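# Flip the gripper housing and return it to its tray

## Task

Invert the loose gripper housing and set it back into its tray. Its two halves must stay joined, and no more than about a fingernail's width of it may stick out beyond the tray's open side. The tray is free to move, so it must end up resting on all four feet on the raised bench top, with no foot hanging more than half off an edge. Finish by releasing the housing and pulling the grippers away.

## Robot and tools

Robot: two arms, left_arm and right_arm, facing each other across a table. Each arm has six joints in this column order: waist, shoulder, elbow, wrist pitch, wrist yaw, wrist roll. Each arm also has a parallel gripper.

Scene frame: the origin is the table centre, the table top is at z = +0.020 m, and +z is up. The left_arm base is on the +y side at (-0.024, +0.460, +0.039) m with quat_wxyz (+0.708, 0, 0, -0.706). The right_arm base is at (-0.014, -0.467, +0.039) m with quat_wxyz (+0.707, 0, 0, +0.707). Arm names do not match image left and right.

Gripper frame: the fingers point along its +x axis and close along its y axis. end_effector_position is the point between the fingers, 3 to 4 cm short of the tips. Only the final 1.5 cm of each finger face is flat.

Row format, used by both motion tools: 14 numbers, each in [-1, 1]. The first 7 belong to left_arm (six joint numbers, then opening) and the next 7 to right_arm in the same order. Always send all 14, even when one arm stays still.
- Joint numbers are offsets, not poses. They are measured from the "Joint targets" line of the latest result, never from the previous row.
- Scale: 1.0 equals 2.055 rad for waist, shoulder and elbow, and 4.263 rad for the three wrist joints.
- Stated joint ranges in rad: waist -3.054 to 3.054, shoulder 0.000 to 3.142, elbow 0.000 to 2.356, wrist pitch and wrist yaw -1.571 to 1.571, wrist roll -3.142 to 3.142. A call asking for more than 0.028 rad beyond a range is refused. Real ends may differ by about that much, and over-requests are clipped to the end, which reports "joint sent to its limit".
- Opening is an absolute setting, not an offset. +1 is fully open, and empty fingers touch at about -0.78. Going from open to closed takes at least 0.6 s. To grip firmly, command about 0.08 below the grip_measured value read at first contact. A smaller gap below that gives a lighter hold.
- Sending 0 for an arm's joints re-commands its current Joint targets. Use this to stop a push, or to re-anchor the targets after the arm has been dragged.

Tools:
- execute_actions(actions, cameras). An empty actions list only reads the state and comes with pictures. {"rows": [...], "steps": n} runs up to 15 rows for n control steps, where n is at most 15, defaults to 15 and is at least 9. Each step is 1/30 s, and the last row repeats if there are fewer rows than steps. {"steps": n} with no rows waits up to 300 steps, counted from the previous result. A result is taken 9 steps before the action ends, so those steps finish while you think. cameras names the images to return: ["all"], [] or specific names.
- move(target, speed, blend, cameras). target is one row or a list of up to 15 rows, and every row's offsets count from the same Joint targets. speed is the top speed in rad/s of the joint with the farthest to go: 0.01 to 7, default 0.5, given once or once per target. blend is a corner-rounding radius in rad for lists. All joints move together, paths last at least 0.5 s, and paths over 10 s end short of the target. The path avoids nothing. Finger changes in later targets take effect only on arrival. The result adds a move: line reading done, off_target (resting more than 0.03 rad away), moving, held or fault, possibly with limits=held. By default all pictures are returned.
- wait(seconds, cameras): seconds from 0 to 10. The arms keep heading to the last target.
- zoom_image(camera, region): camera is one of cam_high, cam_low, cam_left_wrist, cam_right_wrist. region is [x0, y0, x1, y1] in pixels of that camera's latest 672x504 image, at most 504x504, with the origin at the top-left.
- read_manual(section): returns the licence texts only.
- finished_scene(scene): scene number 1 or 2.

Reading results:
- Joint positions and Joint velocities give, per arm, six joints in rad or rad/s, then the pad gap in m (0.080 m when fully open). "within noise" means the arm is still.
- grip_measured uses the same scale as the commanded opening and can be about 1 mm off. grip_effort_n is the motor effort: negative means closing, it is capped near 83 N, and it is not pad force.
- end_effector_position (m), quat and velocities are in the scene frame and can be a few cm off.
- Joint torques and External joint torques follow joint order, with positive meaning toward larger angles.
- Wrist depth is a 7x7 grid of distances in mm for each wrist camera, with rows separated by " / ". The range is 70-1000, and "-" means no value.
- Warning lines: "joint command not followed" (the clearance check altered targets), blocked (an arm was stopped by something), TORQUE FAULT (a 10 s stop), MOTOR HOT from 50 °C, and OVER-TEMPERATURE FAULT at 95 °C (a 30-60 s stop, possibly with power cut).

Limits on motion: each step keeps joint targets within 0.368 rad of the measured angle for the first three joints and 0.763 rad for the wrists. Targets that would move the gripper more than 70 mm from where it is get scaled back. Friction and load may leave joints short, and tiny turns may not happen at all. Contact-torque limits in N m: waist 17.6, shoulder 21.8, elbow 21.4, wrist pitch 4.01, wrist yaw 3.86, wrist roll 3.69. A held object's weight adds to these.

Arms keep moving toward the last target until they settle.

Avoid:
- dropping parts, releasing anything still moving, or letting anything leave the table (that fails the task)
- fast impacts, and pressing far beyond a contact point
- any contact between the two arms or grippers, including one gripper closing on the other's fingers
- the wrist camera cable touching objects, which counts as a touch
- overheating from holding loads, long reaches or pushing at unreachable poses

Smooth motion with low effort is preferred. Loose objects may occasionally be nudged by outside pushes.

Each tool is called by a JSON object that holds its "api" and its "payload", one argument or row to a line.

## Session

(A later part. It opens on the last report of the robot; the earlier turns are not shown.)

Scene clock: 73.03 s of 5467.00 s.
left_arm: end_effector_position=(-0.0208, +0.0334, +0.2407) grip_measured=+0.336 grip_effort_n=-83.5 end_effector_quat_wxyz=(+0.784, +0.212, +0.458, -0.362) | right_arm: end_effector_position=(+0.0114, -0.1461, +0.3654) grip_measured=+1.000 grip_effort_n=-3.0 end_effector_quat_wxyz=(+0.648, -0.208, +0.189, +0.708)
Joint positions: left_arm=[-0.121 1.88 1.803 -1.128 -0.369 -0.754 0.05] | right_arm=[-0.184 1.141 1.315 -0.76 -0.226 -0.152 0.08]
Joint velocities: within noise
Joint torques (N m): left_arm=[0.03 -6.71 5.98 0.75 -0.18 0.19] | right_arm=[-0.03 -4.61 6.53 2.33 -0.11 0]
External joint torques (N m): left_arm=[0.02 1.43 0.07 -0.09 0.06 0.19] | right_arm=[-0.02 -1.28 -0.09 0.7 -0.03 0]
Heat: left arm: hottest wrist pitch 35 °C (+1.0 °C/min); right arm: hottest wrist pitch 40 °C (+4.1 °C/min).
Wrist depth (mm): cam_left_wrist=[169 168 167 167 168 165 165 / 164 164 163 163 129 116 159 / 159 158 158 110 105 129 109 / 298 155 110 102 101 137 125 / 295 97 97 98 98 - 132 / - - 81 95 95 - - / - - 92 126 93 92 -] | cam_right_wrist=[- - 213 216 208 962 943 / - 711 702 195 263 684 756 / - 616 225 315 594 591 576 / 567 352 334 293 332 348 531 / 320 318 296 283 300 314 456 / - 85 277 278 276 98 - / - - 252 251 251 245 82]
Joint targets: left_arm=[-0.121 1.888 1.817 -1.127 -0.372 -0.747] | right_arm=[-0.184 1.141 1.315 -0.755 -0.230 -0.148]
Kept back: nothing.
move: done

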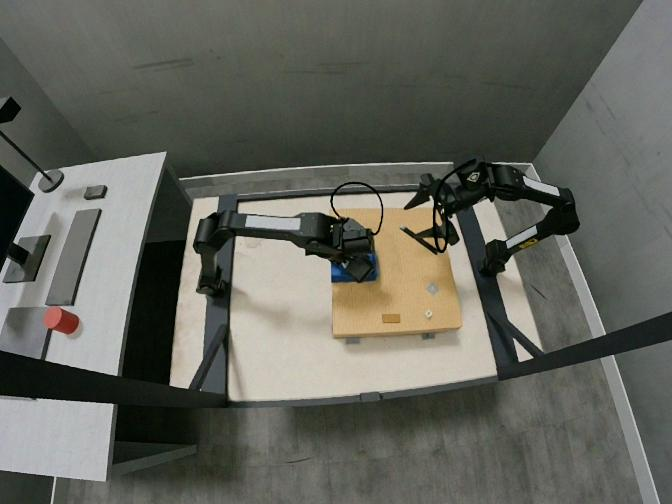

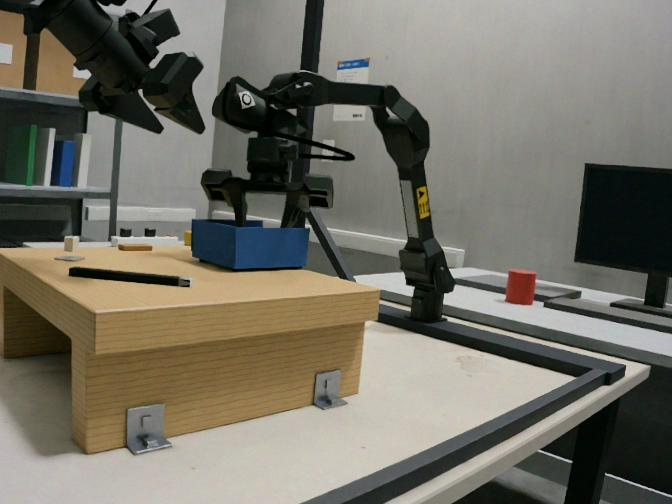

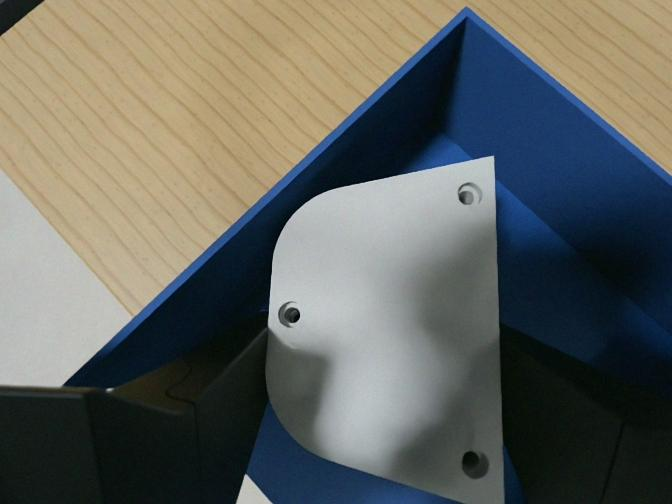

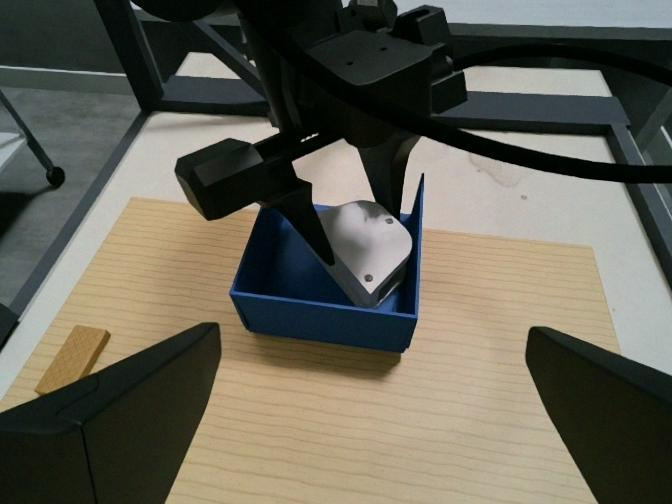

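{"api": "move", "payload": {
  "target": [
    [0,0.0135,0.0730,-0.0287,0,0,0.28,0,0,0,0,0,0,1.0],
    [0.0684,-0.1239,-0.1029,0.0240,0.0976,0.1934,0.28,0,0,0,0,0,0,1.0]
  ],
  "speed": [0.2, 0.5]
}}

Scene clock: 78.50 s of 5467.00 s.
left_arm: end_effector_position=(-0.0230, +0.0680, +0.2660) grip_measured=+0.336 grip_effort_n=-83.5 end_effector_quat_wxyz=(+0.590, +0.369, +0.350, -0.627) | right_arm: end_effector_position=(+0.0114, -0.1461, +0.3654) grip_measured=+1.000 grip_effort_n=-3.0 end_effector_quat_wxyz=(+0.648, -0.208, +0.189, +0.708)
Joint positions: left_arm=[0.017 1.649 1.614 -1.034 0.041 0.068 0.05] | right_arm=[-0.184 1.141 1.315 -0.76 -0.226 -0.152 0.08]
Joint velocities: within noise
Joint torques (N m): left_arm=[0.23 -7.94 3.91 1.49 0.08 0.21] | right_arm=[-0.04 -4.61 6.54 2.33 -0.11 -0.01]
External joint torques (N m): left_arm=[0.22 -1.41 -2.09 0.43 0.06 0.21] | right_arm=[-0.06 -1.23 -0.11 0.7 -0.02 -0.01]
Heat: left arm: hottest elbow 35 °C (+4.0 °C/min); right arm: hottest wrist pitch 40 °C (+4.0 °C/min).
Wrist depth (mm): cam_left_wrist=[194 195 143 142 142 148 196 / 188 189 167 176 175 160 191 / 183 184 163 161 107 147 185 / 178 178 162 102 101 146 180 / 173 173 98 98 98 136 176 / - - 81 95 95 - 172 / - - 92 297 93 92 -] | cam_right_wrist=[- 649 255 200 237 943 925 / - 725 697 674 274 677 742 / - 619 619 291 612 612 613 / 568 354 334 324 338 347 530 / 319 318 296 291 301 316 457 / - 85 278 278 276 98 - / - - 253 250 252 246 82]
Joint targets: left_arm=[0.020 1.633 1.606 -1.024 0.044 0.077] | right_arm=[-0.184 1.141 1.315 -0.755 -0.230 -0.148]
Kept back: nothing.
move: done

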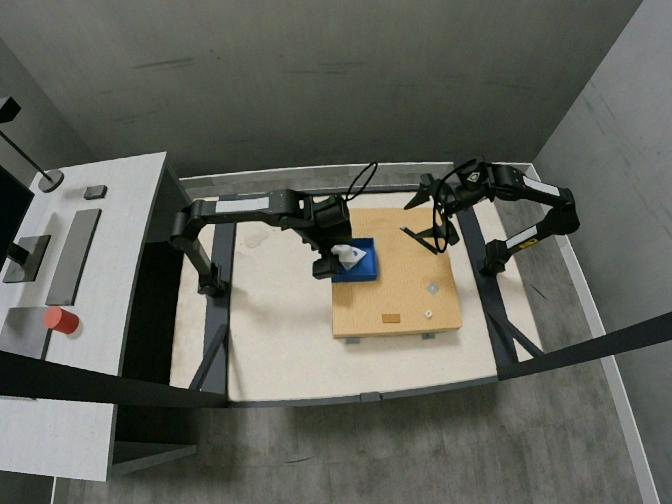

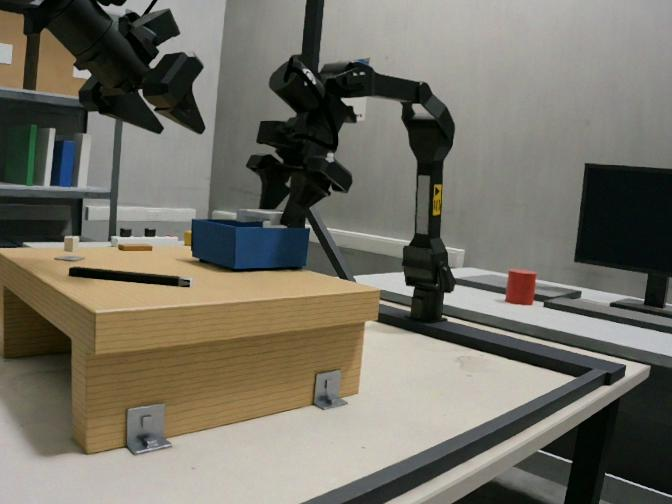

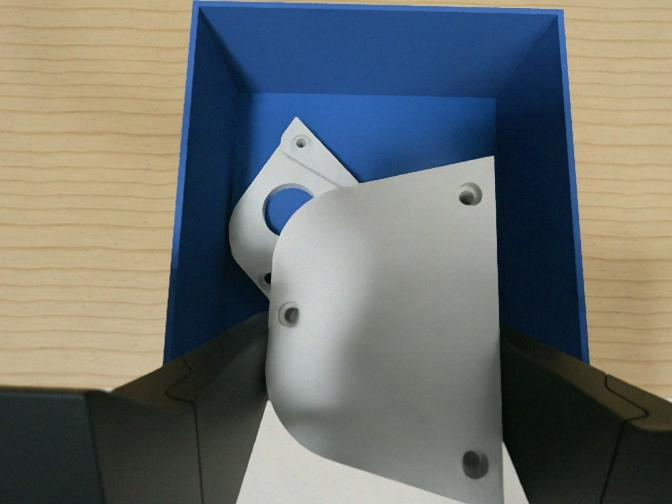

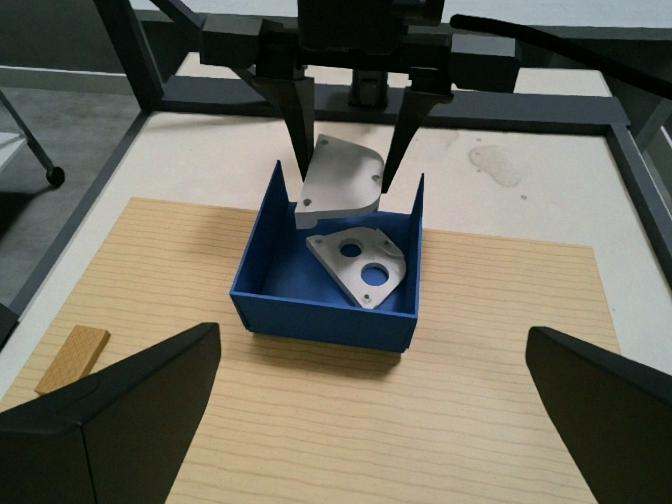

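{"api": "zoom_image", "payload": {
  "camera": "cam_left_wrist",
  "region": [200, 90, 400, 310]
}}

{"api": "zoom_image", "payload": {
  "camera": "cam_right_wrist",
  "region": [270, 110, 430, 320]
}}

{"api": "zoom_image", "payload": {
  "camera": "cam_low",
  "region": [190, 130, 350, 280]
}}

Scaled by 2.291 from the camera's 672x504 image, which has a finer 960x720 frame.

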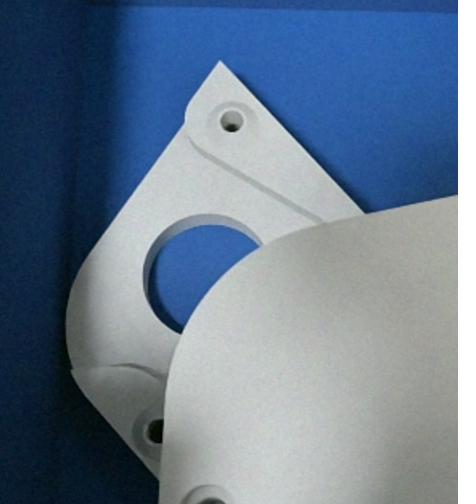

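Scaled by 2.400 from the camera's 672x504 image, which has a finer 960x720 frame.

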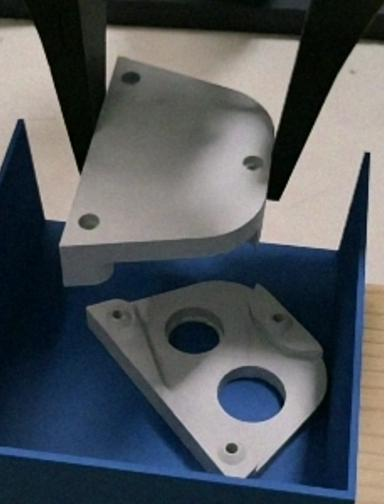

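Scaled by 3.150 from the camera's 672x504 image, which has a finer 960x720 frame.

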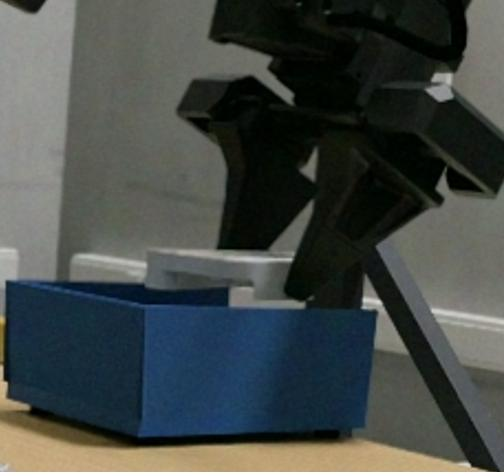

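{"api": "move", "payload": {
  "target": [
    [-0.0684,0.1375,0.1759,-0.0526,-0.0976,-0.1934,0.28,0,0,0,0,0,0,1.0],
    [-0.0684,0.1239,0.1029,-0.0240,-0.0976,-0.1934,0.28,0,0,0,0,0,0,1.0],
    [-0.0687,0.1207,0.0692,-0.0094,-0.0977,-0.1936,0.28,0,0,0,0,0,0,1.0]
  ],
  "speed": [0.5, 0.25, 0.1]
}}

Scene clock: 93.80 s of 5467.00 s.
left_arm: end_effector_position=(-0.0210, +0.0281, +0.2307) grip_measured=+0.336 grip_effort_n=-83.5 end_effector_quat_wxyz=(+0.784, +0.208, +0.455, -0.367) | right_arm: end_effector_position=(+0.0114, -0.1461, +0.3654) grip_measured=+1.000 grip_effort_n=-2.6 end_effector_quat_wxyz=(+0.648, -0.208, +0.189, +0.708)
Joint positions: left_arm=[-0.119 1.884 1.764 -1.071 -0.367 -0.748 0.05] | right_arm=[-0.184 1.141 1.315 -0.76 -0.226 -0.152 0.08]
Joint velocities: within noise
Joint torques (N m): left_arm=[-0.17 -7.9 3.17 1.11 -0.24 -0.09] | right_arm=[-0.03 -4.62 6.54 2.33 -0.11 0]
External joint torques (N m): left_arm=[-0.1 0.29 -2.79 0.22 -0.01 -0.1] | right_arm=[-0.05 -1.21 -0.12 0.7 -0.02 -0.01]
Heat: left arm: hottest wrist pitch 36 °C (+0.0 °C/min); right arm: hottest wrist pitch 40 °C (+2.0 °C/min).
Wrist depth (mm): cam_left_wrist=[161 160 160 160 99 160 159 / 156 154 155 99 123 110 154 / 150 150 150 112 109 115 101 / 146 146 112 102 101 130 115 / - 93 98 98 98 126 126 / - - 81 95 95 - 124 / - - 118 94 93 92 -] | cam_right_wrist=[- 647 157 225 965 989 987 / - 719 700 191 227 678 669 / - 615 238 314 575 578 591 / 569 351 325 295 340 348 533 / 319 319 295 282 301 314 458 / - 85 277 277 275 98 - / - - 253 252 250 246 82]
Joint targets: left_arm=[-0.122 1.882 1.748 -1.064 -0.372 -0.748] | right_arm=[-0.184 1.141 1.315 -0.755 -0.230 -0.148]
Kept back: nothing.
move: done

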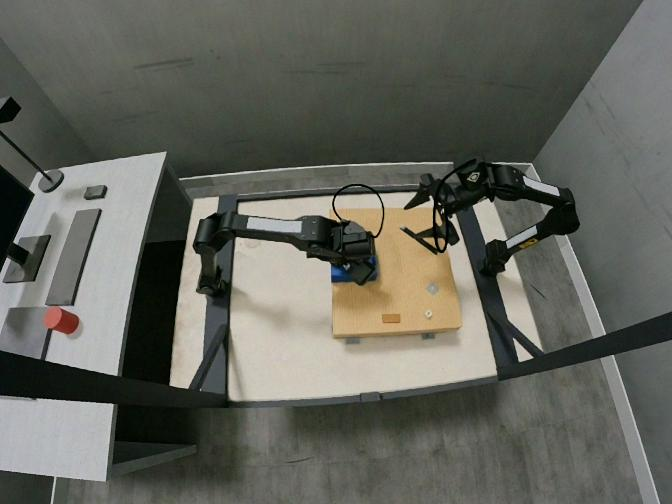

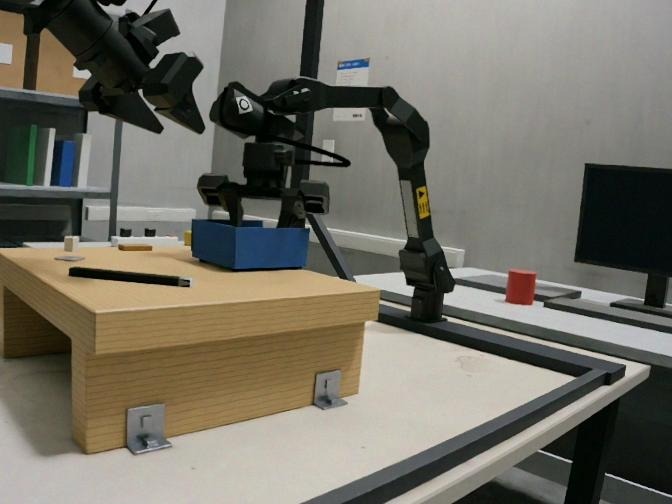

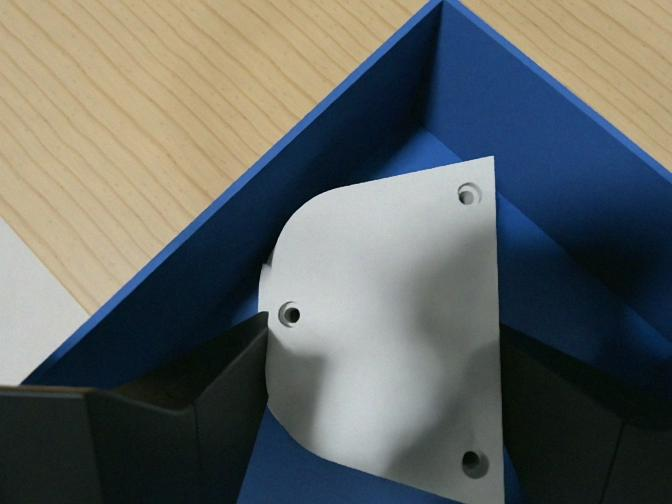

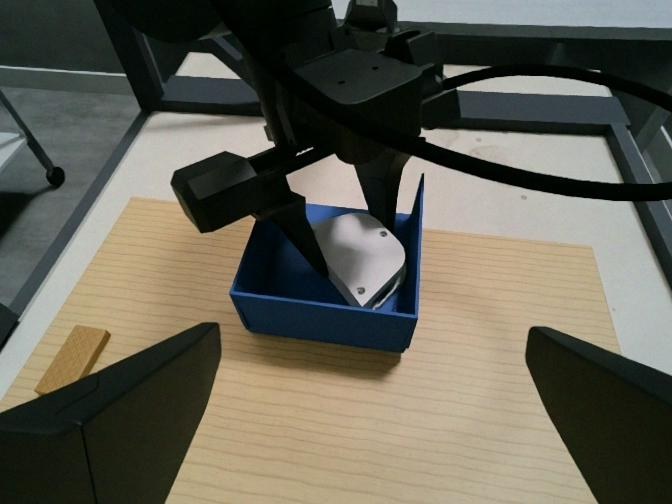

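{"api": "move", "payload": {
  "target": [
    [0,0,0,0,0,0,0.62,0,0,0,0,0,0,1.0],
    [0,0.0022,0.0182,-0.0077,0,0,0.62,0,0,0,0,0,0,1.0]
  ],
  "speed": 0.1,
  "cameras": ["cam_left_wrist", "cam_right_wrist"]
}}

Scene clock: 99.00 s of 5467.00 s.
left_arm: end_effector_position=(-0.0201, +0.0321, +0.2313) grip_measured=+0.616 grip_effort_n=12.8 end_effector_quat_wxyz=(+0.783, +0.216, +0.457, -0.362) | right_arm: end_effector_position=(+0.0114, -0.1461, +0.3654) grip_measured=+1.000 grip_effort_n=-2.6 end_effector_quat_wxyz=(+0.648, -0.208, +0.189, +0.708)
Joint positions: left_arm=[-0.119 1.884 1.771 -1.097 -0.37 -0.748 0.063] | right_arm=[-0.184 1.141 1.315 -0.76 -0.226 -0.152 0.08]
Joint velocities: within noise
Joint torques (N m): left_arm=[-0.13 -7.41 6.02 0.72 -0.16 -0.07] | right_arm=[-0.05 -4.62 6.55 2.33 -0.11 0]
External joint torques (N m): left_arm=[-0.12 0.77 0.1 -0.12 0.08 -0.07] | right_arm=[-0.06 -1.21 -0.14 0.69 -0.02 0]
Heat: left arm: hottest shoulder 36 °C (+6.0 °C/min); right arm: hottest wrist pitch 40 °C (+2.0 °C/min).
Wrist depth (mm): cam_left_wrist=[159 158 157 157 100 - 153 / 155 153 152 107 128 114 147 / 150 148 148 116 132 123 104 / 146 145 99 100 99 126 119 / - 85 97 96 96 123 122 / - - 83 94 93 - - / - - 117 92 90 86 -] | cam_right_wrist=[- 161 156 226 957 986 982 / - 725 701 193 228 683 662 / - 616 235 324 313 604 604 / 567 353 323 296 339 347 534 / 320 318 296 287 301 315 456 / - 85 277 277 277 98 - / - - 252 251 251 246 82]
Joint targets: left_arm=[-0.121 1.886 1.786 -1.097 -0.372 -0.748] | right_arm=[-0.184 1.141 1.315 -0.755 -0.230 -0.148]
Kept back: nothing.
move: done
Images, in order (width x height): cam_left_wrist 672x504, cam_right_wrist 672x504.

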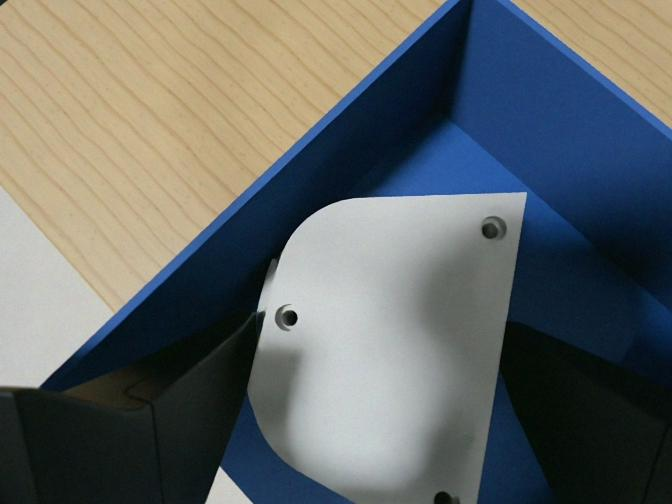

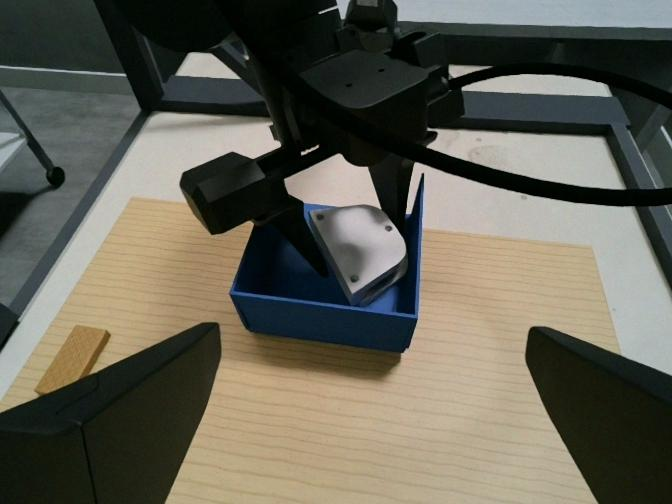

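{"api": "move", "payload": {
  "target": [
    [0,0,0,0,0,0,0.70,0,0,0,0,0,0,1.0],
    [0,0.0007,0.0112,-0.005,0,0,0.70,0,0,0,0,0,0,1.0]
  ],
  "speed": 0.1,
  "cameras": ["cam_left_wrist", "cam_right_wrist"]
}}

Scene clock: 101.20 s of 5467.00 s.
left_arm: end_effector_position=(-0.0200, +0.0326, +0.2371) grip_measured=+0.696 grip_effort_n=12.8 end_effector_quat_wxyz=(+0.783, +0.215, +0.457, -0.362) | right_arm: end_effector_position=(+0.0114, -0.1461, +0.3654) grip_measured=+1.000 grip_effort_n=-2.6 end_effector_quat_wxyz=(+0.648, -0.208, +0.189, +0.708)
Joint positions: left_arm=[-0.119 1.884 1.794 -1.119 -0.37 -0.748 0.066] | right_arm=[-0.184 1.141 1.315 -0.76 -0.226 -0.152 0.08]
Joint velocities: within noise
Joint torques (N m): left_arm=[-0.14 -7.27 5.99 0.73 -0.16 -0.08] | right_arm=[-0.04 -4.6 6.54 2.33 -0.11 0]
External joint torques (N m): left_arm=[-0.09 0.91 0.06 -0.12 0.07 -0.08] | right_arm=[-0.04 -1.17 -0.11 0.71 -0.02 -0.01]
Heat: left arm: hottest shoulder 36 °C (+5.1 °C/min); right arm: hottest wrist pitch 40 °C (+2.0 °C/min).
Wrist depth (mm): cam_left_wrist=[165 165 164 163 111 161 159 / 161 159 160 158 123 115 154 / 155 155 154 114 138 124 108 / 153 151 100 106 105 133 120 / 292 94 - 102 - 107 129 / - - 99 100 99 125 - / - - 124 98 96 122 -] | cam_right_wrist=[- 664 155 219 212 969 951 / - 717 702 192 208 683 736 / - 619 229 599 581 595 588 / 570 353 325 296 332 348 528 / 320 319 296 288 301 315 456 / - 85 278 276 276 98 - / - - 252 251 250 247 82]
Joint targets: left_arm=[-0.121 1.887 1.809 -1.118 -0.372 -0.748] | right_arm=[-0.184 1.141 1.315 -0.755 -0.230 -0.148]
Kept back: nothing.
move: done
Images, in order (width x height): cam_left_wrist 672x504, cam_right_wrist 672x504.

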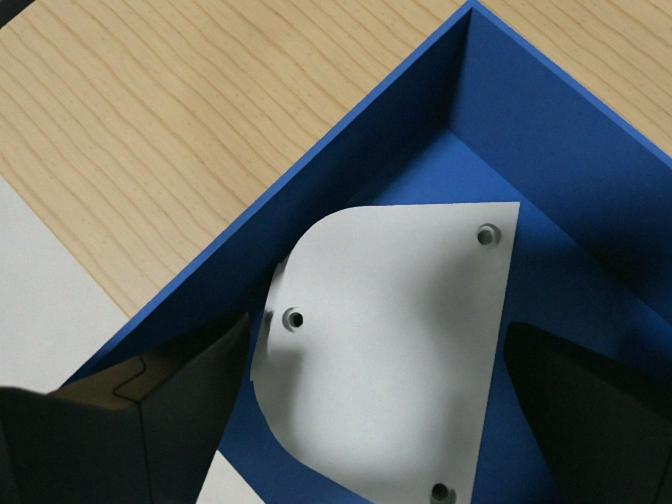

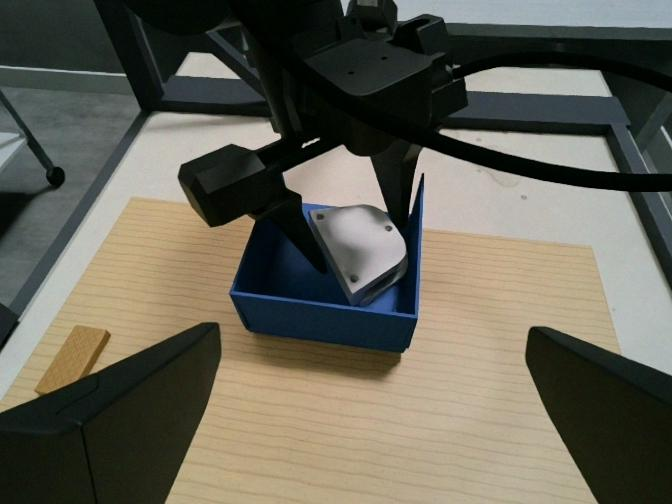

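{"api": "move", "payload": {
  "target": [0,0.0004,0.0066,-0.0029,0,0,0.70,0,0,0,0,0,0,1.0],
  "speed": 0.1,
  "cameras": []
}}

{"api": "execute_actions", "payload": {
  "actions": [
    {"rows": [[0,0,0,0,0,0,0.68,0,0,0,0,0,0,1],[0,0,0,0,0,0,0.66,0,0,0,0,0,0,1],[0,0,0,0,0,0,0.64,0,0,0,0,0,0,1],[0,0,0,0,0,0,0.62,0,0,0,0,0,0,1],[0,0,0,0,0,0,0.60,0,0,0,0,0,0,1],[0,0,0,0,0,0,0.585,0,0,0,0,0,0,1],[0,0,0,0,0,0,0.57,0,0,0,0,0,0,1],[0,0,0,0,0,0,0.555,0,0,0,0,0,0,1],[0,0,0,0,0,0,0.54,0,0,0,0,0,0,1],[0,0,0,0,0,0,0.525,0,0,0,0,0,0,1],[0,0,0,0,0,0,0.51,0,0,0,0,0,0,1],[0,0,0,0,0,0,0.495,0,0,0,0,0,0,1],[0,0,0,0,0,0,0.48,0,0,0,0,0,0,1],[0,0,0,0,0,0,0.465,0,0,0,0,0,0,1],[0,0,0,0,0,0,0.45,0,0,0,0,0,0,1]], "steps": 15}
  ]
}}

{"api": "execute_actions", "payload": {
  "actions": [
    {"rows": [[0,0,0,0,0,0,0.44,0,0,0,0,0,0,1],[0,0,0,0,0,0,0.43,0,0,0,0,0,0,1],[0,0,0,0,0,0,0.42,0,0,0,0,0,0,1],[0,0,0,0,0,0,0.41,0,0,0,0,0,0,1],[0,0,0,0,0,0,0.40,0,0,0,0,0,0,1],[0,0,0,0,0,0,0.393,0,0,0,0,0,0,1],[0,0,0,0,0,0,0.386,0,0,0,0,0,0,1],[0,0,0,0,0,0,0.38,0,0,0,0,0,0,1],[0,0,0,0,0,0,0.374,0,0,0,0,0,0,1],[0,0,0,0,0,0,0.368,0,0,0,0,0,0,1],[0,0,0,0,0,0,0.362,0,0,0,0,0,0,1],[0,0,0,0,0,0,0.356,0,0,0,0,0,0,1],[0,0,0,0,0,0,0.35,0,0,0,0,0,0,1],[0,0,0,0,0,0,0.345,0,0,0,0,0,0,1],[0,0,0,0,0,0,0.34,0,0,0,0,0,0,1]], "steps": 15}
  ]
}}

{"api": "wait", "payload": {
  "seconds": 0.5,
  "cameras": ["cam_left_wrist", "cam_right_wrist"]
}}

Scene clock: 105.53 s of 5467.00 s.
left_arm: end_effector_position=(-0.0200, +0.0329, +0.2406) grip_measured=+0.696 grip_effort_n=12.8 end_effector_quat_wxyz=(+0.784, +0.215, +0.457, -0.362) | right_arm: end_effector_position=(+0.0114, -0.1461, +0.3654) grip_measured=+1.000 grip_effort_n=-3.0 end_effector_quat_wxyz=(+0.648, -0.208, +0.189, +0.708)
Joint positions: left_arm=[-0.119 1.884 1.808 -1.131 -0.37 -0.748 0.066] | right_arm=[-0.184 1.141 1.315 -0.76 -0.226 -0.152 0.08]
Joint velocities: within noise
Joint torques (N m): left_arm=[-0.14 -7.15 6.02 0.73 -0.16 -0.07] | right_arm=[-0.04 -4.61 6.53 2.33 -0.11 0]
External joint torques (N m): left_arm=[-0.13 0.97 0.15 -0.11 0.07 -0.07] | right_arm=[-0.04 -1.21 -0.12 0.7 -0.02 0]
Heat: left arm: hottest shoulder 36 °C (+5.0 °C/min); right arm: hottest wrist pitch 40 °C (+1.0 °C/min).
Wrist depth (mm): cam_left_wrist=[170 169 167 167 166 164 163 / 164 163 162 161 129 115 158 / 159 159 158 123 142 129 108 / 300 154 107 110 109 137 125 / 297 - - 105 - 107 132 / - - 96 103 - 128 - / - - 128 101 100 126 -] | cam_right_wrist=[- - 213 217 206 968 949 / - 719 700 195 198 689 774 / - 616 226 600 575 579 570 / 568 353 334 296 333 346 525 / 320 318 296 287 301 315 456 / - 85 277 277 277 98 - / - - 252 251 250 245 82]
Joint targets: left_arm=[-0.121 1.888 1.822 -1.131 -0.372 -0.748] | right_arm=[-0.184 1.141 1.315 -0.755 -0.230 -0.148]
Kept back: nothing.
move: done
No camera images: "cameras" was empty.

Scene clock: 105.73 s of 5467.00 s.
left_arm: end_effector_position=(-0.0200, +0.0332, +0.2405) grip_measured=+0.627 grip_effort_n=-22.1 end_effector_quat_wxyz=(+0.783, +0.215, +0.457, -0.362) end_effector_velocity=(+0.002, +0.002, +0.001) end_effector_angular_velocity=(+0.003, -0.019, +0.012) | right_arm: end_effector_position=(+0.0114, -0.1461, +0.3654) grip_measured=+1.000 grip_effort_n=-2.6 end_effector_quat_wxyz=(+0.648, -0.208, +0.189, +0.708)
Joint positions: left_arm=[-0.119 1.884 1.808 -1.132 -0.37 -0.748 0.063] | right_arm=[-0.184 1.141 1.315 -0.76 -0.226 -0.152 0.08]
Joint velocities: left_arm=[-0.002 -0.002 -0.002 -0.007 -0.022 -0.007 -0.023] | right_arm=[within noise]
Joint torques (N m): left_arm=[-0.15 -7.15 6.01 0.74 -0.17 -0.08] | right_arm=[-0.04 -4.61 6.53 2.33 -0.11 -0.01]
External joint torques (N m): left_arm=[-0.14 1.05 0.07 -0.12 0.07 -0.08] | right_arm=[-0.03 -1.27 -0.11 0.69 -0.02 -0.01]
Heat: left arm: hottest shoulder 36 °C (+5.0 °C/min); right arm: hottest wrist pitch 40 °C (+1.0 °C/min).
Wrist depth (mm): cam_left_wrist=[169 168 167 167 166 165 163 / 165 163 162 160 129 116 158 / 159 158 158 123 142 129 108 / 299 153 107 110 108 136 125 / 296 - - 106 - 112 132 / - - 85 103 - - - / - - 127 101 100 125 -] | cam_right_wrist=[- - 213 217 207 969 952 / - 721 708 195 199 680 769 / - 621 225 596 576 586 576 / 565 353 334 295 332 349 523 / 319 320 297 287 302 315 457 / - 85 277 276 276 98 - / - - 252 251 249 246 82]
Joint targets: left_arm=[-0.121 1.888 1.822 -1.131 -0.372 -0.748] | right_arm=[-0.184 1.141 1.315 -0.755 -0.230 -0.148]
Steps of this call (1-6: this action's first 6). Readings (joint positions of left_arm | right_arm):
1: [-0.119 1.884 1.808 -1.131 -0.370 -0.748] | [-0.184 1.141 1.315 -0.760 -0.226 -0.152]
2: [-0.119 1.884 1.808 -1.131 -0.370 -0.748] | [-0.184 1.141 1.315 -0.760 -0.226 -0.152]
4: [-0.119 1.884 1.808 -1.131 -0.370 -0.748] | [-0.184 1.141 1.315 -0.760 -0.226 -0.152]
6: the state above

Scene clock: 106.23 s of 5467.00 s.
left_arm: end_effector_position=(-0.0200, +0.0332, +0.2405) grip_measured=+0.421 grip_effort_n=-43.5 end_effector_quat_wxyz=(+0.783, +0.215, +0.457, -0.362) end_effector_velocity=(+0.000, +0.003, -0.002) end_effector_angular_velocity=(+0.009, -0.006, +0.007) | right_arm: end_effector_position=(+0.0114, -0.1461, +0.3654) grip_measured=+1.000 grip_effort_n=-3.0 end_effector_quat_wxyz=(+0.648, -0.208, +0.189, +0.708)
Joint positions: left_arm=[-0.119 1.884 1.808 -1.132 -0.37 -0.748 0.054] | right_arm=[-0.184 1.141 1.315 -0.76 -0.226 -0.152 0.08]
Joint velocities: left_arm=[-0.002 -0.002 -0.007 -0.007 -0.007 -0.007 -0.011] | right_arm=[within noise]
Joint torques (N m): left_arm=[-0.14 -7.12 5.98 0.74 -0.17 -0.08] | right_arm=[-0.03 -4.61 6.54 2.33 -0.11 0]
External joint torques (N m): left_arm=[-0.09 1.04 0.07 -0.11 0.07 -0.08] | right_arm=[-0.04 -1.28 -0.08 0.7 -0.02 -0.01]
Heat: left arm: hottest shoulder 36 °C (+5.1 °C/min); right arm: hottest wrist pitch 40 °C (+1.0 °C/min).
Wrist depth (mm): cam_left_wrist=[169 170 167 167 166 165 164 / 164 164 163 161 129 115 158 / 159 159 158 123 142 129 108 / 301 154 108 110 108 136 125 / 294 - - 106 - 134 132 / - - 86 103 - - - / - - 89 101 99 88 -] | cam_right_wrist=[- - 213 217 206 956 943 / - 721 708 195 198 681 763 / - 627 225 321 577 589 569 / 567 353 334 305 340 348 528 / 319 317 295 287 302 314 455 / - 85 277 277 276 98 - / - - 252 251 251 246 82]
Joint targets: left_arm=[-0.121 1.888 1.822 -1.131 -0.372 -0.748] | right_arm=[-0.184 1.141 1.315 -0.755 -0.230 -0.148]
Steps of this call (1-9: your previous action's last 9; 10-15: this action's first 6). Readings (joint positions of left_arm | right_arm):
10: [-0.119 1.884 1.808 -1.132 -0.370 -0.748] | [-0.184 1.141 1.315 -0.760 -0.226 -0.152]
11: [-0.119 1.884 1.808 -1.132 -0.370 -0.748] | [-0.184 1.141 1.315 -0.760 -0.226 -0.152]
13: [-0.119 1.884 1.808 -1.132 -0.370 -0.748] | [-0.184 1.141 1.315 -0.760 -0.226 -0.152]
15: the state above

Scene clock: 107.03 s of 5467.00 s.
left_arm: end_effector_position=(-0.0200, +0.0331, +0.2406) grip_measured=+0.383 grip_effort_n=-83.5 end_effector_quat_wxyz=(+0.784, +0.215, +0.457, -0.362) | right_arm: end_effector_position=(+0.0114, -0.1461, +0.3654) grip_measured=+1.000 grip_effort_n=-3.0 end_effector_quat_wxyz=(+0.648, -0.208, +0.189, +0.708)
Joint positions: left_arm=[-0.119 1.884 1.808 -1.132 -0.37 -0.748 0.052] | right_arm=[-0.184 1.141 1.315 -0.76 -0.226 -0.152 0.08]
Joint velocities: within noise
Joint torques (N m): left_arm=[-0.13 -7.14 5.97 0.74 -0.16 -0.08] | right_arm=[-0.04 -4.61 6.54 2.33 -0.11 -0.01]
External joint torques (N m): left_arm=[-0.19 0.96 0.09 -0.11 0.08 -0.08] | right_arm=[-0.03 -1.19 -0.18 0.68 -0.02 -0.01]
Heat: left arm: hottest shoulder 36 °C (+5.1 °C/min); right arm: hottest wrist pitch 40 °C (+1.0 °C/min).
Wrist depth (mm): cam_left_wrist=[171 169 168 167 166 165 164 / 164 163 163 161 129 116 159 / 159 159 158 123 142 129 109 / 300 154 108 110 108 136 125 / 296 95 - 106 - 134 132 / - - 84 103 - - - / - - 87 102 100 82 -] | cam_right_wrist=[- - 214 216 207 960 940 / - 715 698 195 199 682 764 / - 619 225 362 582 579 570 / 567 353 335 303 339 347 526 / 321 319 295 287 302 317 460 / - 85 277 277 277 98 - / - - 252 252 251 246 82]
Joint targets: left_arm=[-0.121 1.888 1.822 -1.131 -0.372 -0.748] | right_arm=[-0.184 1.141 1.315 -0.755 -0.230 -0.148]
Steps of this call (1-9: your previous action's last 9; 10-15: toward your last target; 16-24: nothing new was sent). Readings (joint positions of left_arm | right_arm):
1: [-0.119 1.884 1.808 -1.132 -0.370 -0.748] | [-0.184 1.141 1.315 -0.760 -0.226 -0.152]
2: [-0.119 1.884 1.808 -1.132 -0.370 -0.748] | [-0.184 1.141 1.315 -0.760 -0.226 -0.152]
4: [-0.119 1.884 1.808 -1.132 -0.370 -0.748] | [-0.184 1.141 1.315 -0.760 -0.226 -0.152]
8: [-0.119 1.884 1.808 -1.132 -0.370 -0.748] | [-0.184 1.141 1.315 -0.760 -0.226 -0.152]
24: the state above
All arms were judged still, so your last target was given up. Each gripper or tool keeps its last command.
Images, in order (width x height): cam_left_wrist 672x504, cam_right_wrist 672x504.

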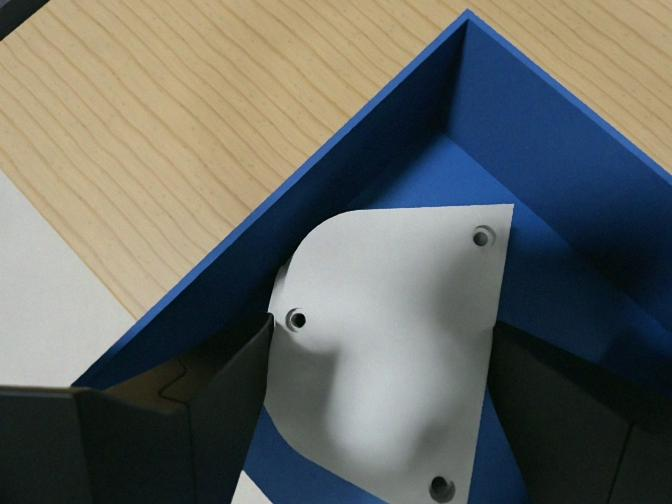

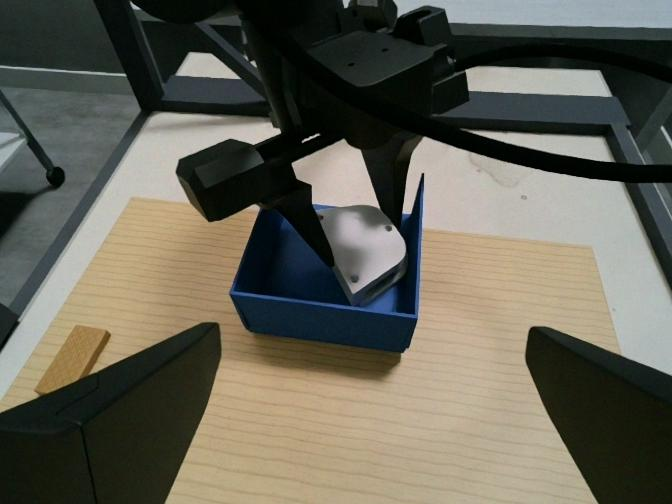

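{"api": "move", "payload": {
  "target": [
    [0,0,0,0,0,0,0.66,0,0,0,0,0,0,1.0],
    [0.0167,-0.0319,-0.0559,0.0280,0.0211,0.0513,0.66,0,0,0,0,0,0,1.0]
  ],
  "speed": 0.2,
  "cameras": ["cam_left_wrist", "cam_right_wrist"]
}}

Scene clock: 110.37 s of 5467.00 s.
left_arm: end_effector_position=(-0.0203, +0.0299, +0.2330) grip_measured=+0.656 grip_effort_n=12.8 end_effector_quat_wxyz=(+0.744, +0.258, +0.437, -0.434) | right_arm: end_effector_position=(+0.0114, -0.1461, +0.3654) grip_measured=+1.000 grip_effort_n=-2.6 end_effector_quat_wxyz=(+0.648, -0.208, +0.189, +0.708)
Joint positions: left_arm=[-0.09 1.84 1.716 -1.02 -0.281 -0.538 0.065] | right_arm=[-0.184 1.141 1.315 -0.76 -0.226 -0.152 0.08]
Joint velocities: within noise
Joint torques (N m): left_arm=[0.23 -9.25 3.84 1.3 -0.1 0.21] | right_arm=[-0.04 -4.62 6.53 2.33 -0.11 0]
External joint torques (N m): left_arm=[0.23 -1.08 -2.31 0.33 0.09 0.2] | right_arm=[-0.04 -1.26 -0.12 0.69 -0.02 -0.01]
Heat: left arm: hottest shoulder 37 °C (+6.1 °C/min); right arm: hottest wrist pitch 40 °C (+1.0 °C/min).
Wrist depth (mm): cam_left_wrist=[158 158 157 102 98 156 154 / 155 154 154 108 121 98 151 / 150 149 - 134 134 123 105 / 146 146 110 101 100 129 125 / 142 91 98 98 98 126 125 / - - 85 96 95 - - / - - 94 93 93 92 -] | cam_right_wrist=[- 668 608 223 948 987 986 / - 718 708 196 198 668 677 / - 621 238 362 322 579 576 / 572 352 335 303 331 346 526 / 321 319 297 288 300 315 458 / - 85 277 276 277 98 - / - - 251 251 252 246 82]
Joint targets: left_arm=[-0.087 1.823 1.707 -1.011 -0.282 -0.529] | right_arm=[-0.184 1.141 1.315 -0.755 -0.230 -0.148]
Kept back: nothing.
move: done
Images, in order (width x height): cam_left_wrist 672x504, cam_right_wrist 672x504.

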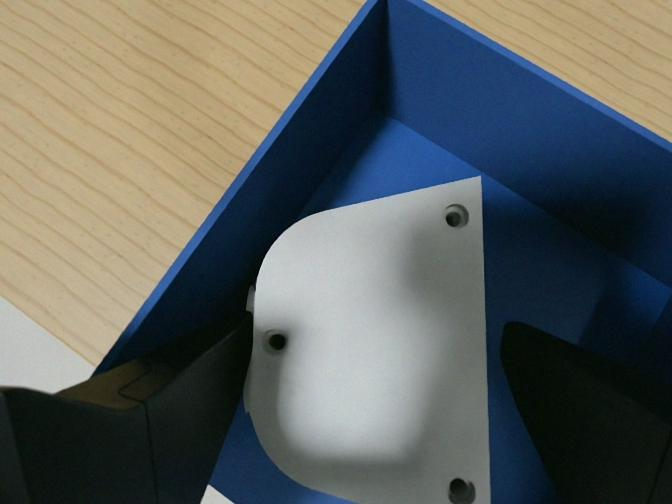

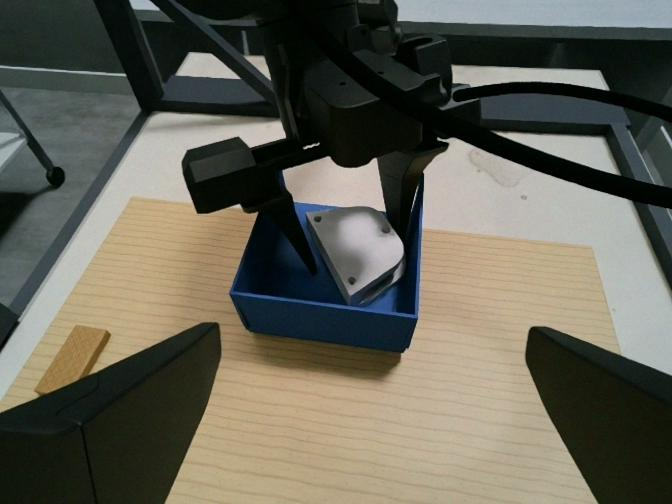

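{"api": "move", "payload": {
  "target": [0,0,0.0258,-0.0091,0,0,0.66,0,0,0,0,0,0,1.0],
  "speed": 0.1,
  "cameras": ["cam_left_wrist"]
}}

Scene clock: 112.23 s of 5467.00 s.
left_arm: end_effector_position=(-0.0204, +0.0312, +0.2408) grip_measured=+0.656 grip_effort_n=12.8 end_effector_quat_wxyz=(+0.744, +0.258, +0.437, -0.434) | right_arm: end_effector_position=(+0.0114, -0.1461, +0.3654) grip_measured=+1.000 grip_effort_n=-2.6 end_effector_quat_wxyz=(+0.648, -0.208, +0.189, +0.708)
Joint positions: left_arm=[-0.09 1.839 1.745 -1.051 -0.28 -0.536 0.065] | right_arm=[-0.184 1.141 1.315 -0.76 -0.226 -0.152 0.08]
Joint velocities: within noise
Joint torques (N m): left_arm=[0.23 -9.19 6.1 0.83 -0.11 0.2] | right_arm=[-0.04 -4.62 6.54 2.33 -0.11 -0.01]
External joint torques (N m): left_arm=[0.23 -1.29 0.11 -0.12 0.07 0.19] | right_arm=[-0.05 -1.21 -0.12 0.7 -0.02 -0.01]
Heat: left arm: hottest shoulder 37 °C (+5.1 °C/min); right arm: hottest wrist pitch 40 °C (+1.0 °C/min).
Wrist depth (mm): cam_left_wrist=[168 167 166 166 117 164 163 / 163 162 162 122 123 116 158 / 158 157 157 141 142 126 107 / 153 154 111 109 108 137 126 / 151 149 105 105 - 134 132 / - - 101 103 103 - - / - - 128 101 100 126 -] | cam_right_wrist=[- 653 645 201 565 991 994 / - 728 704 192 197 654 678 / - 613 234 601 575 589 564 / 566 352 334 304 339 348 532 / 320 319 296 287 300 315 458 / - 85 277 278 276 98 - / - - 252 252 251 246 82]
Joint targets: left_arm=[-0.087 1.823 1.760 -1.050 -0.282 -0.529] | right_arm=[-0.184 1.141 1.315 -0.755 -0.230 -0.148]
Kept back: nothing.
move: done
Images, in order (width x height): cam_left_wrist 672x504.

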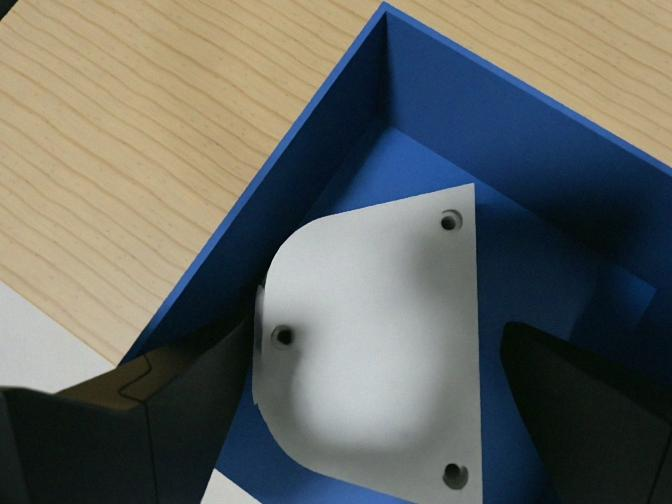

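{"api": "execute_actions", "payload": {
  "actions": [
    {"rows": [[0,0,0,0,0,0,0.64,0,0,0,0,0,0,1],[0,0,0,0,0,0,0.62,0,0,0,0,0,0,1],[0,0,0,0,0,0,0.60,0,0,0,0,0,0,1],[0,0,0,0,0,0,0.58,0,0,0,0,0,0,1],[0,0,0,0,0,0,0.56,0,0,0,0,0,0,1],[0,0,0,0,0,0,0.54,0,0,0,0,0,0,1],[0,0,0,0,0,0,0.52,0,0,0,0,0,0,1],[0,0,0,0,0,0,0.505,0,0,0,0,0,0,1],[0,0,0,0,0,0,0.49,0,0,0,0,0,0,1],[0,0,0,0,0,0,0.475,0,0,0,0,0,0,1],[0,0,0,0,0,0,0.46,0,0,0,0,0,0,1],[0,0,0,0,0,0,0.45,0,0,0,0,0,0,1],[0,0,0,0,0,0,0.44,0,0,0,0,0,0,1],[0,0,0,0,0,0,0.43,0,0,0,0,0,0,1],[0,0,0,0,0,0,0.42,0,0,0,0,0,0,1]], "steps": 15}
  ]
}}

{"api": "execute_actions", "payload": {
  "actions": [
    {"rows": [[0,0,0,0,0,0,0.41,0,0,0,0,0,0,1],[0,0,0,0,0,0,0.40,0,0,0,0,0,0,1],[0,0,0,0,0,0,0.393,0,0,0,0,0,0,1],[0,0,0,0,0,0,0.386,0,0,0,0,0,0,1],[0,0,0,0,0,0,0.38,0,0,0,0,0,0,1],[0,0,0,0,0,0,0.374,0,0,0,0,0,0,1],[0,0,0,0,0,0,0.368,0,0,0,0,0,0,1],[0,0,0,0,0,0,0.362,0,0,0,0,0,0,1],[0,0,0,0,0,0,0.356,0,0,0,0,0,0,1],[0,0,0,0,0,0,0.35,0,0,0,0,0,0,1],[0,0,0,0,0,0,0.34,0,0,0,0,0,0,1],[0,0,0,0,0,0,0.33,0,0,0,0,0,0,1],[0,0,0,0,0,0,0.31,0,0,0,0,0,0,1],[0,0,0,0,0,0,0.29,0,0,0,0,0,0,1],[0,0,0,0,0,0,0.28,0,0,0,0,0,0,1]], "steps": 15}
  ]
}}

{"api": "wait", "payload": {
  "seconds": 0.5,
  "cameras": ["cam_left_wrist", "cam_right_wrist"]
}}

Scene clock: 113.80 s of 5467.00 s.
left_arm: end_effector_position=(-0.0204, +0.0312, +0.2408) grip_measured=+0.587 grip_effort_n=-22.1 end_effector_quat_wxyz=(+0.744, +0.258, +0.437, -0.434) end_effector_velocity=(-0.002, -0.001, +0.001) end_effector_angular_velocity=(-0.008, +0.010, +0.001) | right_arm: end_effector_position=(+0.0114, -0.1461, +0.3654) grip_measured=+1.000 grip_effort_n=-2.6 end_effector_quat_wxyz=(+0.648, -0.208, +0.189, +0.708)
Joint positions: left_arm=[-0.09 1.839 1.745 -1.051 -0.28 -0.536 0.061] | right_arm=[-0.184 1.141 1.315 -0.76 -0.226 -0.152 0.08]
Joint velocities: left_arm=[-0.002 -0.002 -0.002 0.007 0.007 -0.007 -0.025] | right_arm=[within noise]
Joint torques (N m): left_arm=[0.22 -9.19 6.09 0.83 -0.11 0.2] | right_arm=[-0.05 -4.61 6.54 2.33 -0.11 0]
External joint torques (N m): left_arm=[0.19 -1.23 0.07 -0.12 0.07 0.2] | right_arm=[-0.07 -1.27 -0.07 0.71 -0.02 -0.01]
Heat: left arm: hottest shoulder 37 °C (+5.0 °C/min); right arm: hottest wrist pitch 40 °C (+1.0 °C/min).
Wrist depth (mm): cam_left_wrist=[168 167 166 167 117 164 163 / 162 162 162 121 123 116 159 / 158 157 157 141 141 125 107 / 153 153 111 109 109 137 126 / 151 149 106 106 - 134 132 / - - 88 103 103 - - / - - 128 101 100 126 -] | cam_right_wrist=[- 663 639 201 564 - 978 / - 719 695 192 198 661 683 / - 619 233 597 572 592 571 / 572 353 334 303 332 346 526 / 320 318 297 287 302 315 457 / - 85 278 276 276 98 - / - - 253 250 251 245 82]
Joint targets: left_arm=[-0.087 1.823 1.760 -1.050 -0.282 -0.529] | right_arm=[-0.184 1.141 1.315 -0.755 -0.230 -0.148]
Steps of this call (1-41: nothing new was sent; 42-47: this action's first 6). Readings (joint positions of left_arm | right_arm):
42: [-0.090 1.839 1.745 -1.051 -0.280 -0.536] | [-0.184 1.141 1.315 -0.760 -0.226 -0.152]
43: [-0.090 1.839 1.745 -1.051 -0.280 -0.536] | [-0.184 1.141 1.315 -0.760 -0.226 -0.152]
45: [-0.090 1.839 1.745 -1.051 -0.280 -0.536] | [-0.184 1.141 1.315 -0.760 -0.226 -0.152]
47: the state above

Scene clock: 114.30 s of 5467.00 s.
left_arm: end_effector_position=(-0.0204, +0.0312, +0.2408) grip_measured=+0.394 grip_effort_n=-22.1 end_effector_quat_wxyz=(+0.744, +0.258, +0.437, -0.434) end_effector_velocity=(+0.002, +0.001, +0.000) end_effector_angular_velocity=(+0.004, -0.017, +0.013) | right_arm: end_effector_position=(+0.0114, -0.1461, +0.3654) grip_measured=+1.000 grip_effort_n=-2.6 end_effector_quat_wxyz=(+0.648, -0.208, +0.189, +0.708)
Joint positions: left_arm=[-0.09 1.839 1.745 -1.051 -0.28 -0.536 0.053] | right_arm=[-0.184 1.141 1.315 -0.76 -0.226 -0.152 0.08]
Joint velocities: left_arm=[-0.002 0.002 0.002 -0.007 -0.022 -0.007 -0.01] | right_arm=[within noise]
Joint torques (N m): left_arm=[0.23 -9.18 6.11 0.84 -0.11 0.2] | right_arm=[-0.04 -4.62 6.53 2.33 -0.11 0]
External joint torques (N m): left_arm=[0.22 -1.14 0.04 -0.12 0.07 0.2] | right_arm=[-0.04 -1.23 -0.12 0.7 -0.02 0]
Heat: left arm: hottest shoulder 37 °C (+5.1 °C/min); right arm: hottest wrist pitch 40 °C (+1.0 °C/min).
Wrist depth (mm): cam_left_wrist=[167 167 166 166 117 164 163 / 162 162 162 122 123 116 158 / 158 157 157 141 142 125 107 / 153 154 120 109 108 137 126 / 151 149 101 106 - - 132 / - - 84 103 103 - - / - - 87 102 100 82 -] | cam_right_wrist=[- 653 641 201 569 - 964 / - 711 705 192 197 664 678 / - 618 233 601 594 593 567 / 569 352 334 304 339 348 528 / 319 319 296 288 301 313 456 / - 85 277 277 276 98 - / - - 251 251 252 246 82]
Joint targets: left_arm=[-0.087 1.823 1.760 -1.050 -0.282 -0.529] | right_arm=[-0.184 1.141 1.315 -0.755 -0.230 -0.148]
Steps of this call (1-9: your previous action's last 9; 10-15: this action's first 6). Readings (joint positions of left_arm | right_arm):
10: [-0.090 1.839 1.745 -1.051 -0.280 -0.536] | [-0.184 1.141 1.315 -0.760 -0.226 -0.152]
11: [-0.090 1.839 1.745 -1.051 -0.280 -0.536] | [-0.184 1.141 1.315 -0.760 -0.226 -0.152]
13: [-0.090 1.839 1.745 -1.051 -0.280 -0.536] | [-0.184 1.141 1.315 -0.760 -0.226 -0.152]
15: the state above

Scene clock: 115.10 s of 5467.00 s.
left_arm: end_effector_position=(-0.0204, +0.0312, +0.2409) grip_measured=+0.335 grip_effort_n=-83.5 end_effector_quat_wxyz=(+0.744, +0.258, +0.437, -0.435) | right_arm: end_effector_position=(+0.0114, -0.1461, +0.3654) grip_measured=+1.000 grip_effort_n=-3.0 end_effector_quat_wxyz=(+0.648, -0.208, +0.189, +0.708)
Joint positions: left_arm=[-0.09 1.839 1.746 -1.051 -0.28 -0.536 0.05] | right_arm=[-0.184 1.141 1.315 -0.76 -0.226 -0.152 0.08]
Joint velocities: within noise
Joint torques (N m): left_arm=[0.23 -9.18 6.06 0.84 -0.11 0.2] | right_arm=[-0.04 -4.62 6.53 2.33 -0.11 -0.01]
External joint torques (N m): left_arm=[0.25 -1.19 0.02 -0.11 0.07 0.2] | right_arm=[-0.02 -1.3 -0.07 0.71 -0.03 -0.01]
Heat: left arm: hottest shoulder 37 °C (+5.1 °C/min); right arm: hottest wrist pitch 40 °C (+1.0 °C/min).
Wrist depth (mm): cam_left_wrist=[168 167 166 167 163 164 163 / 163 162 162 125 124 119 159 / 158 158 156 142 142 126 107 / 154 154 119 110 109 138 126 / 151 149 97 106 - 107 133 / - - 82 103 103 - - / - - 85 102 100 - -] | cam_right_wrist=[- 659 630 212 217 991 968 / - 715 706 192 197 658 683 / - 619 232 362 592 612 569 / 567 352 334 303 339 349 529 / 320 319 297 287 301 315 458 / - 85 277 277 276 98 - / - - 253 251 251 246 82]
Joint targets: left_arm=[-0.087 1.823 1.760 -1.050 -0.282 -0.529] | right_arm=[-0.184 1.141 1.315 -0.755 -0.230 -0.148]
Steps of this call (1-9: your previous action's last 9; 10-15: toward your last target; 16-24: nothing new was sent). Readings (joint positions of left_arm | right_arm):
1: [-0.090 1.839 1.745 -1.051 -0.280 -0.536] | [-0.184 1.141 1.315 -0.760 -0.226 -0.152]
2: [-0.090 1.839 1.745 -1.051 -0.280 -0.536] | [-0.184 1.141 1.315 -0.760 -0.226 -0.152]
4: [-0.090 1.839 1.746 -1.051 -0.280 -0.536] | [-0.184 1.141 1.315 -0.760 -0.226 -0.152]
8: [-0.090 1.839 1.746 -1.051 -0.280 -0.536] | [-0.184 1.141 1.315 -0.760 -0.226 -0.152]
24: the state above
All arms were judged still, so your last target was given up. Each gripper or tool keeps its last command.
Images, in order (width x height): cam_left_wrist 672x504, cam_right_wrist 672x504.

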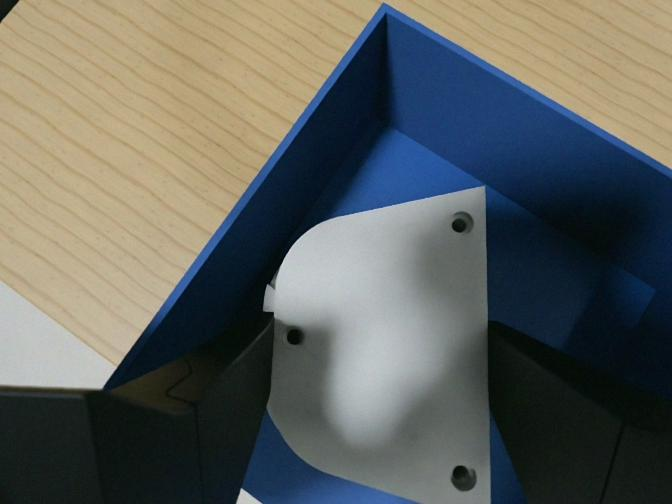

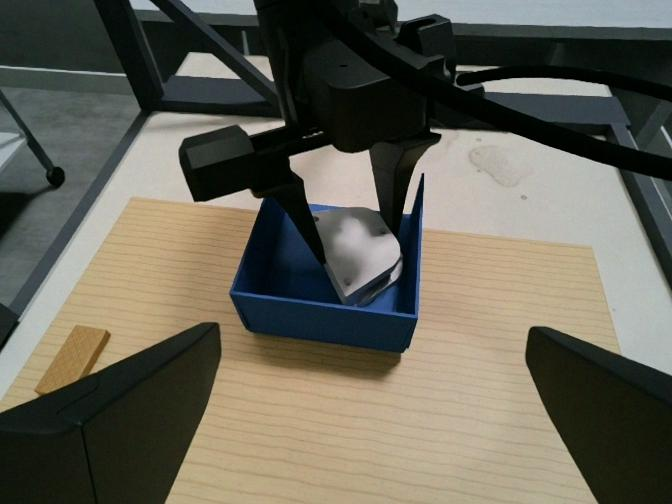

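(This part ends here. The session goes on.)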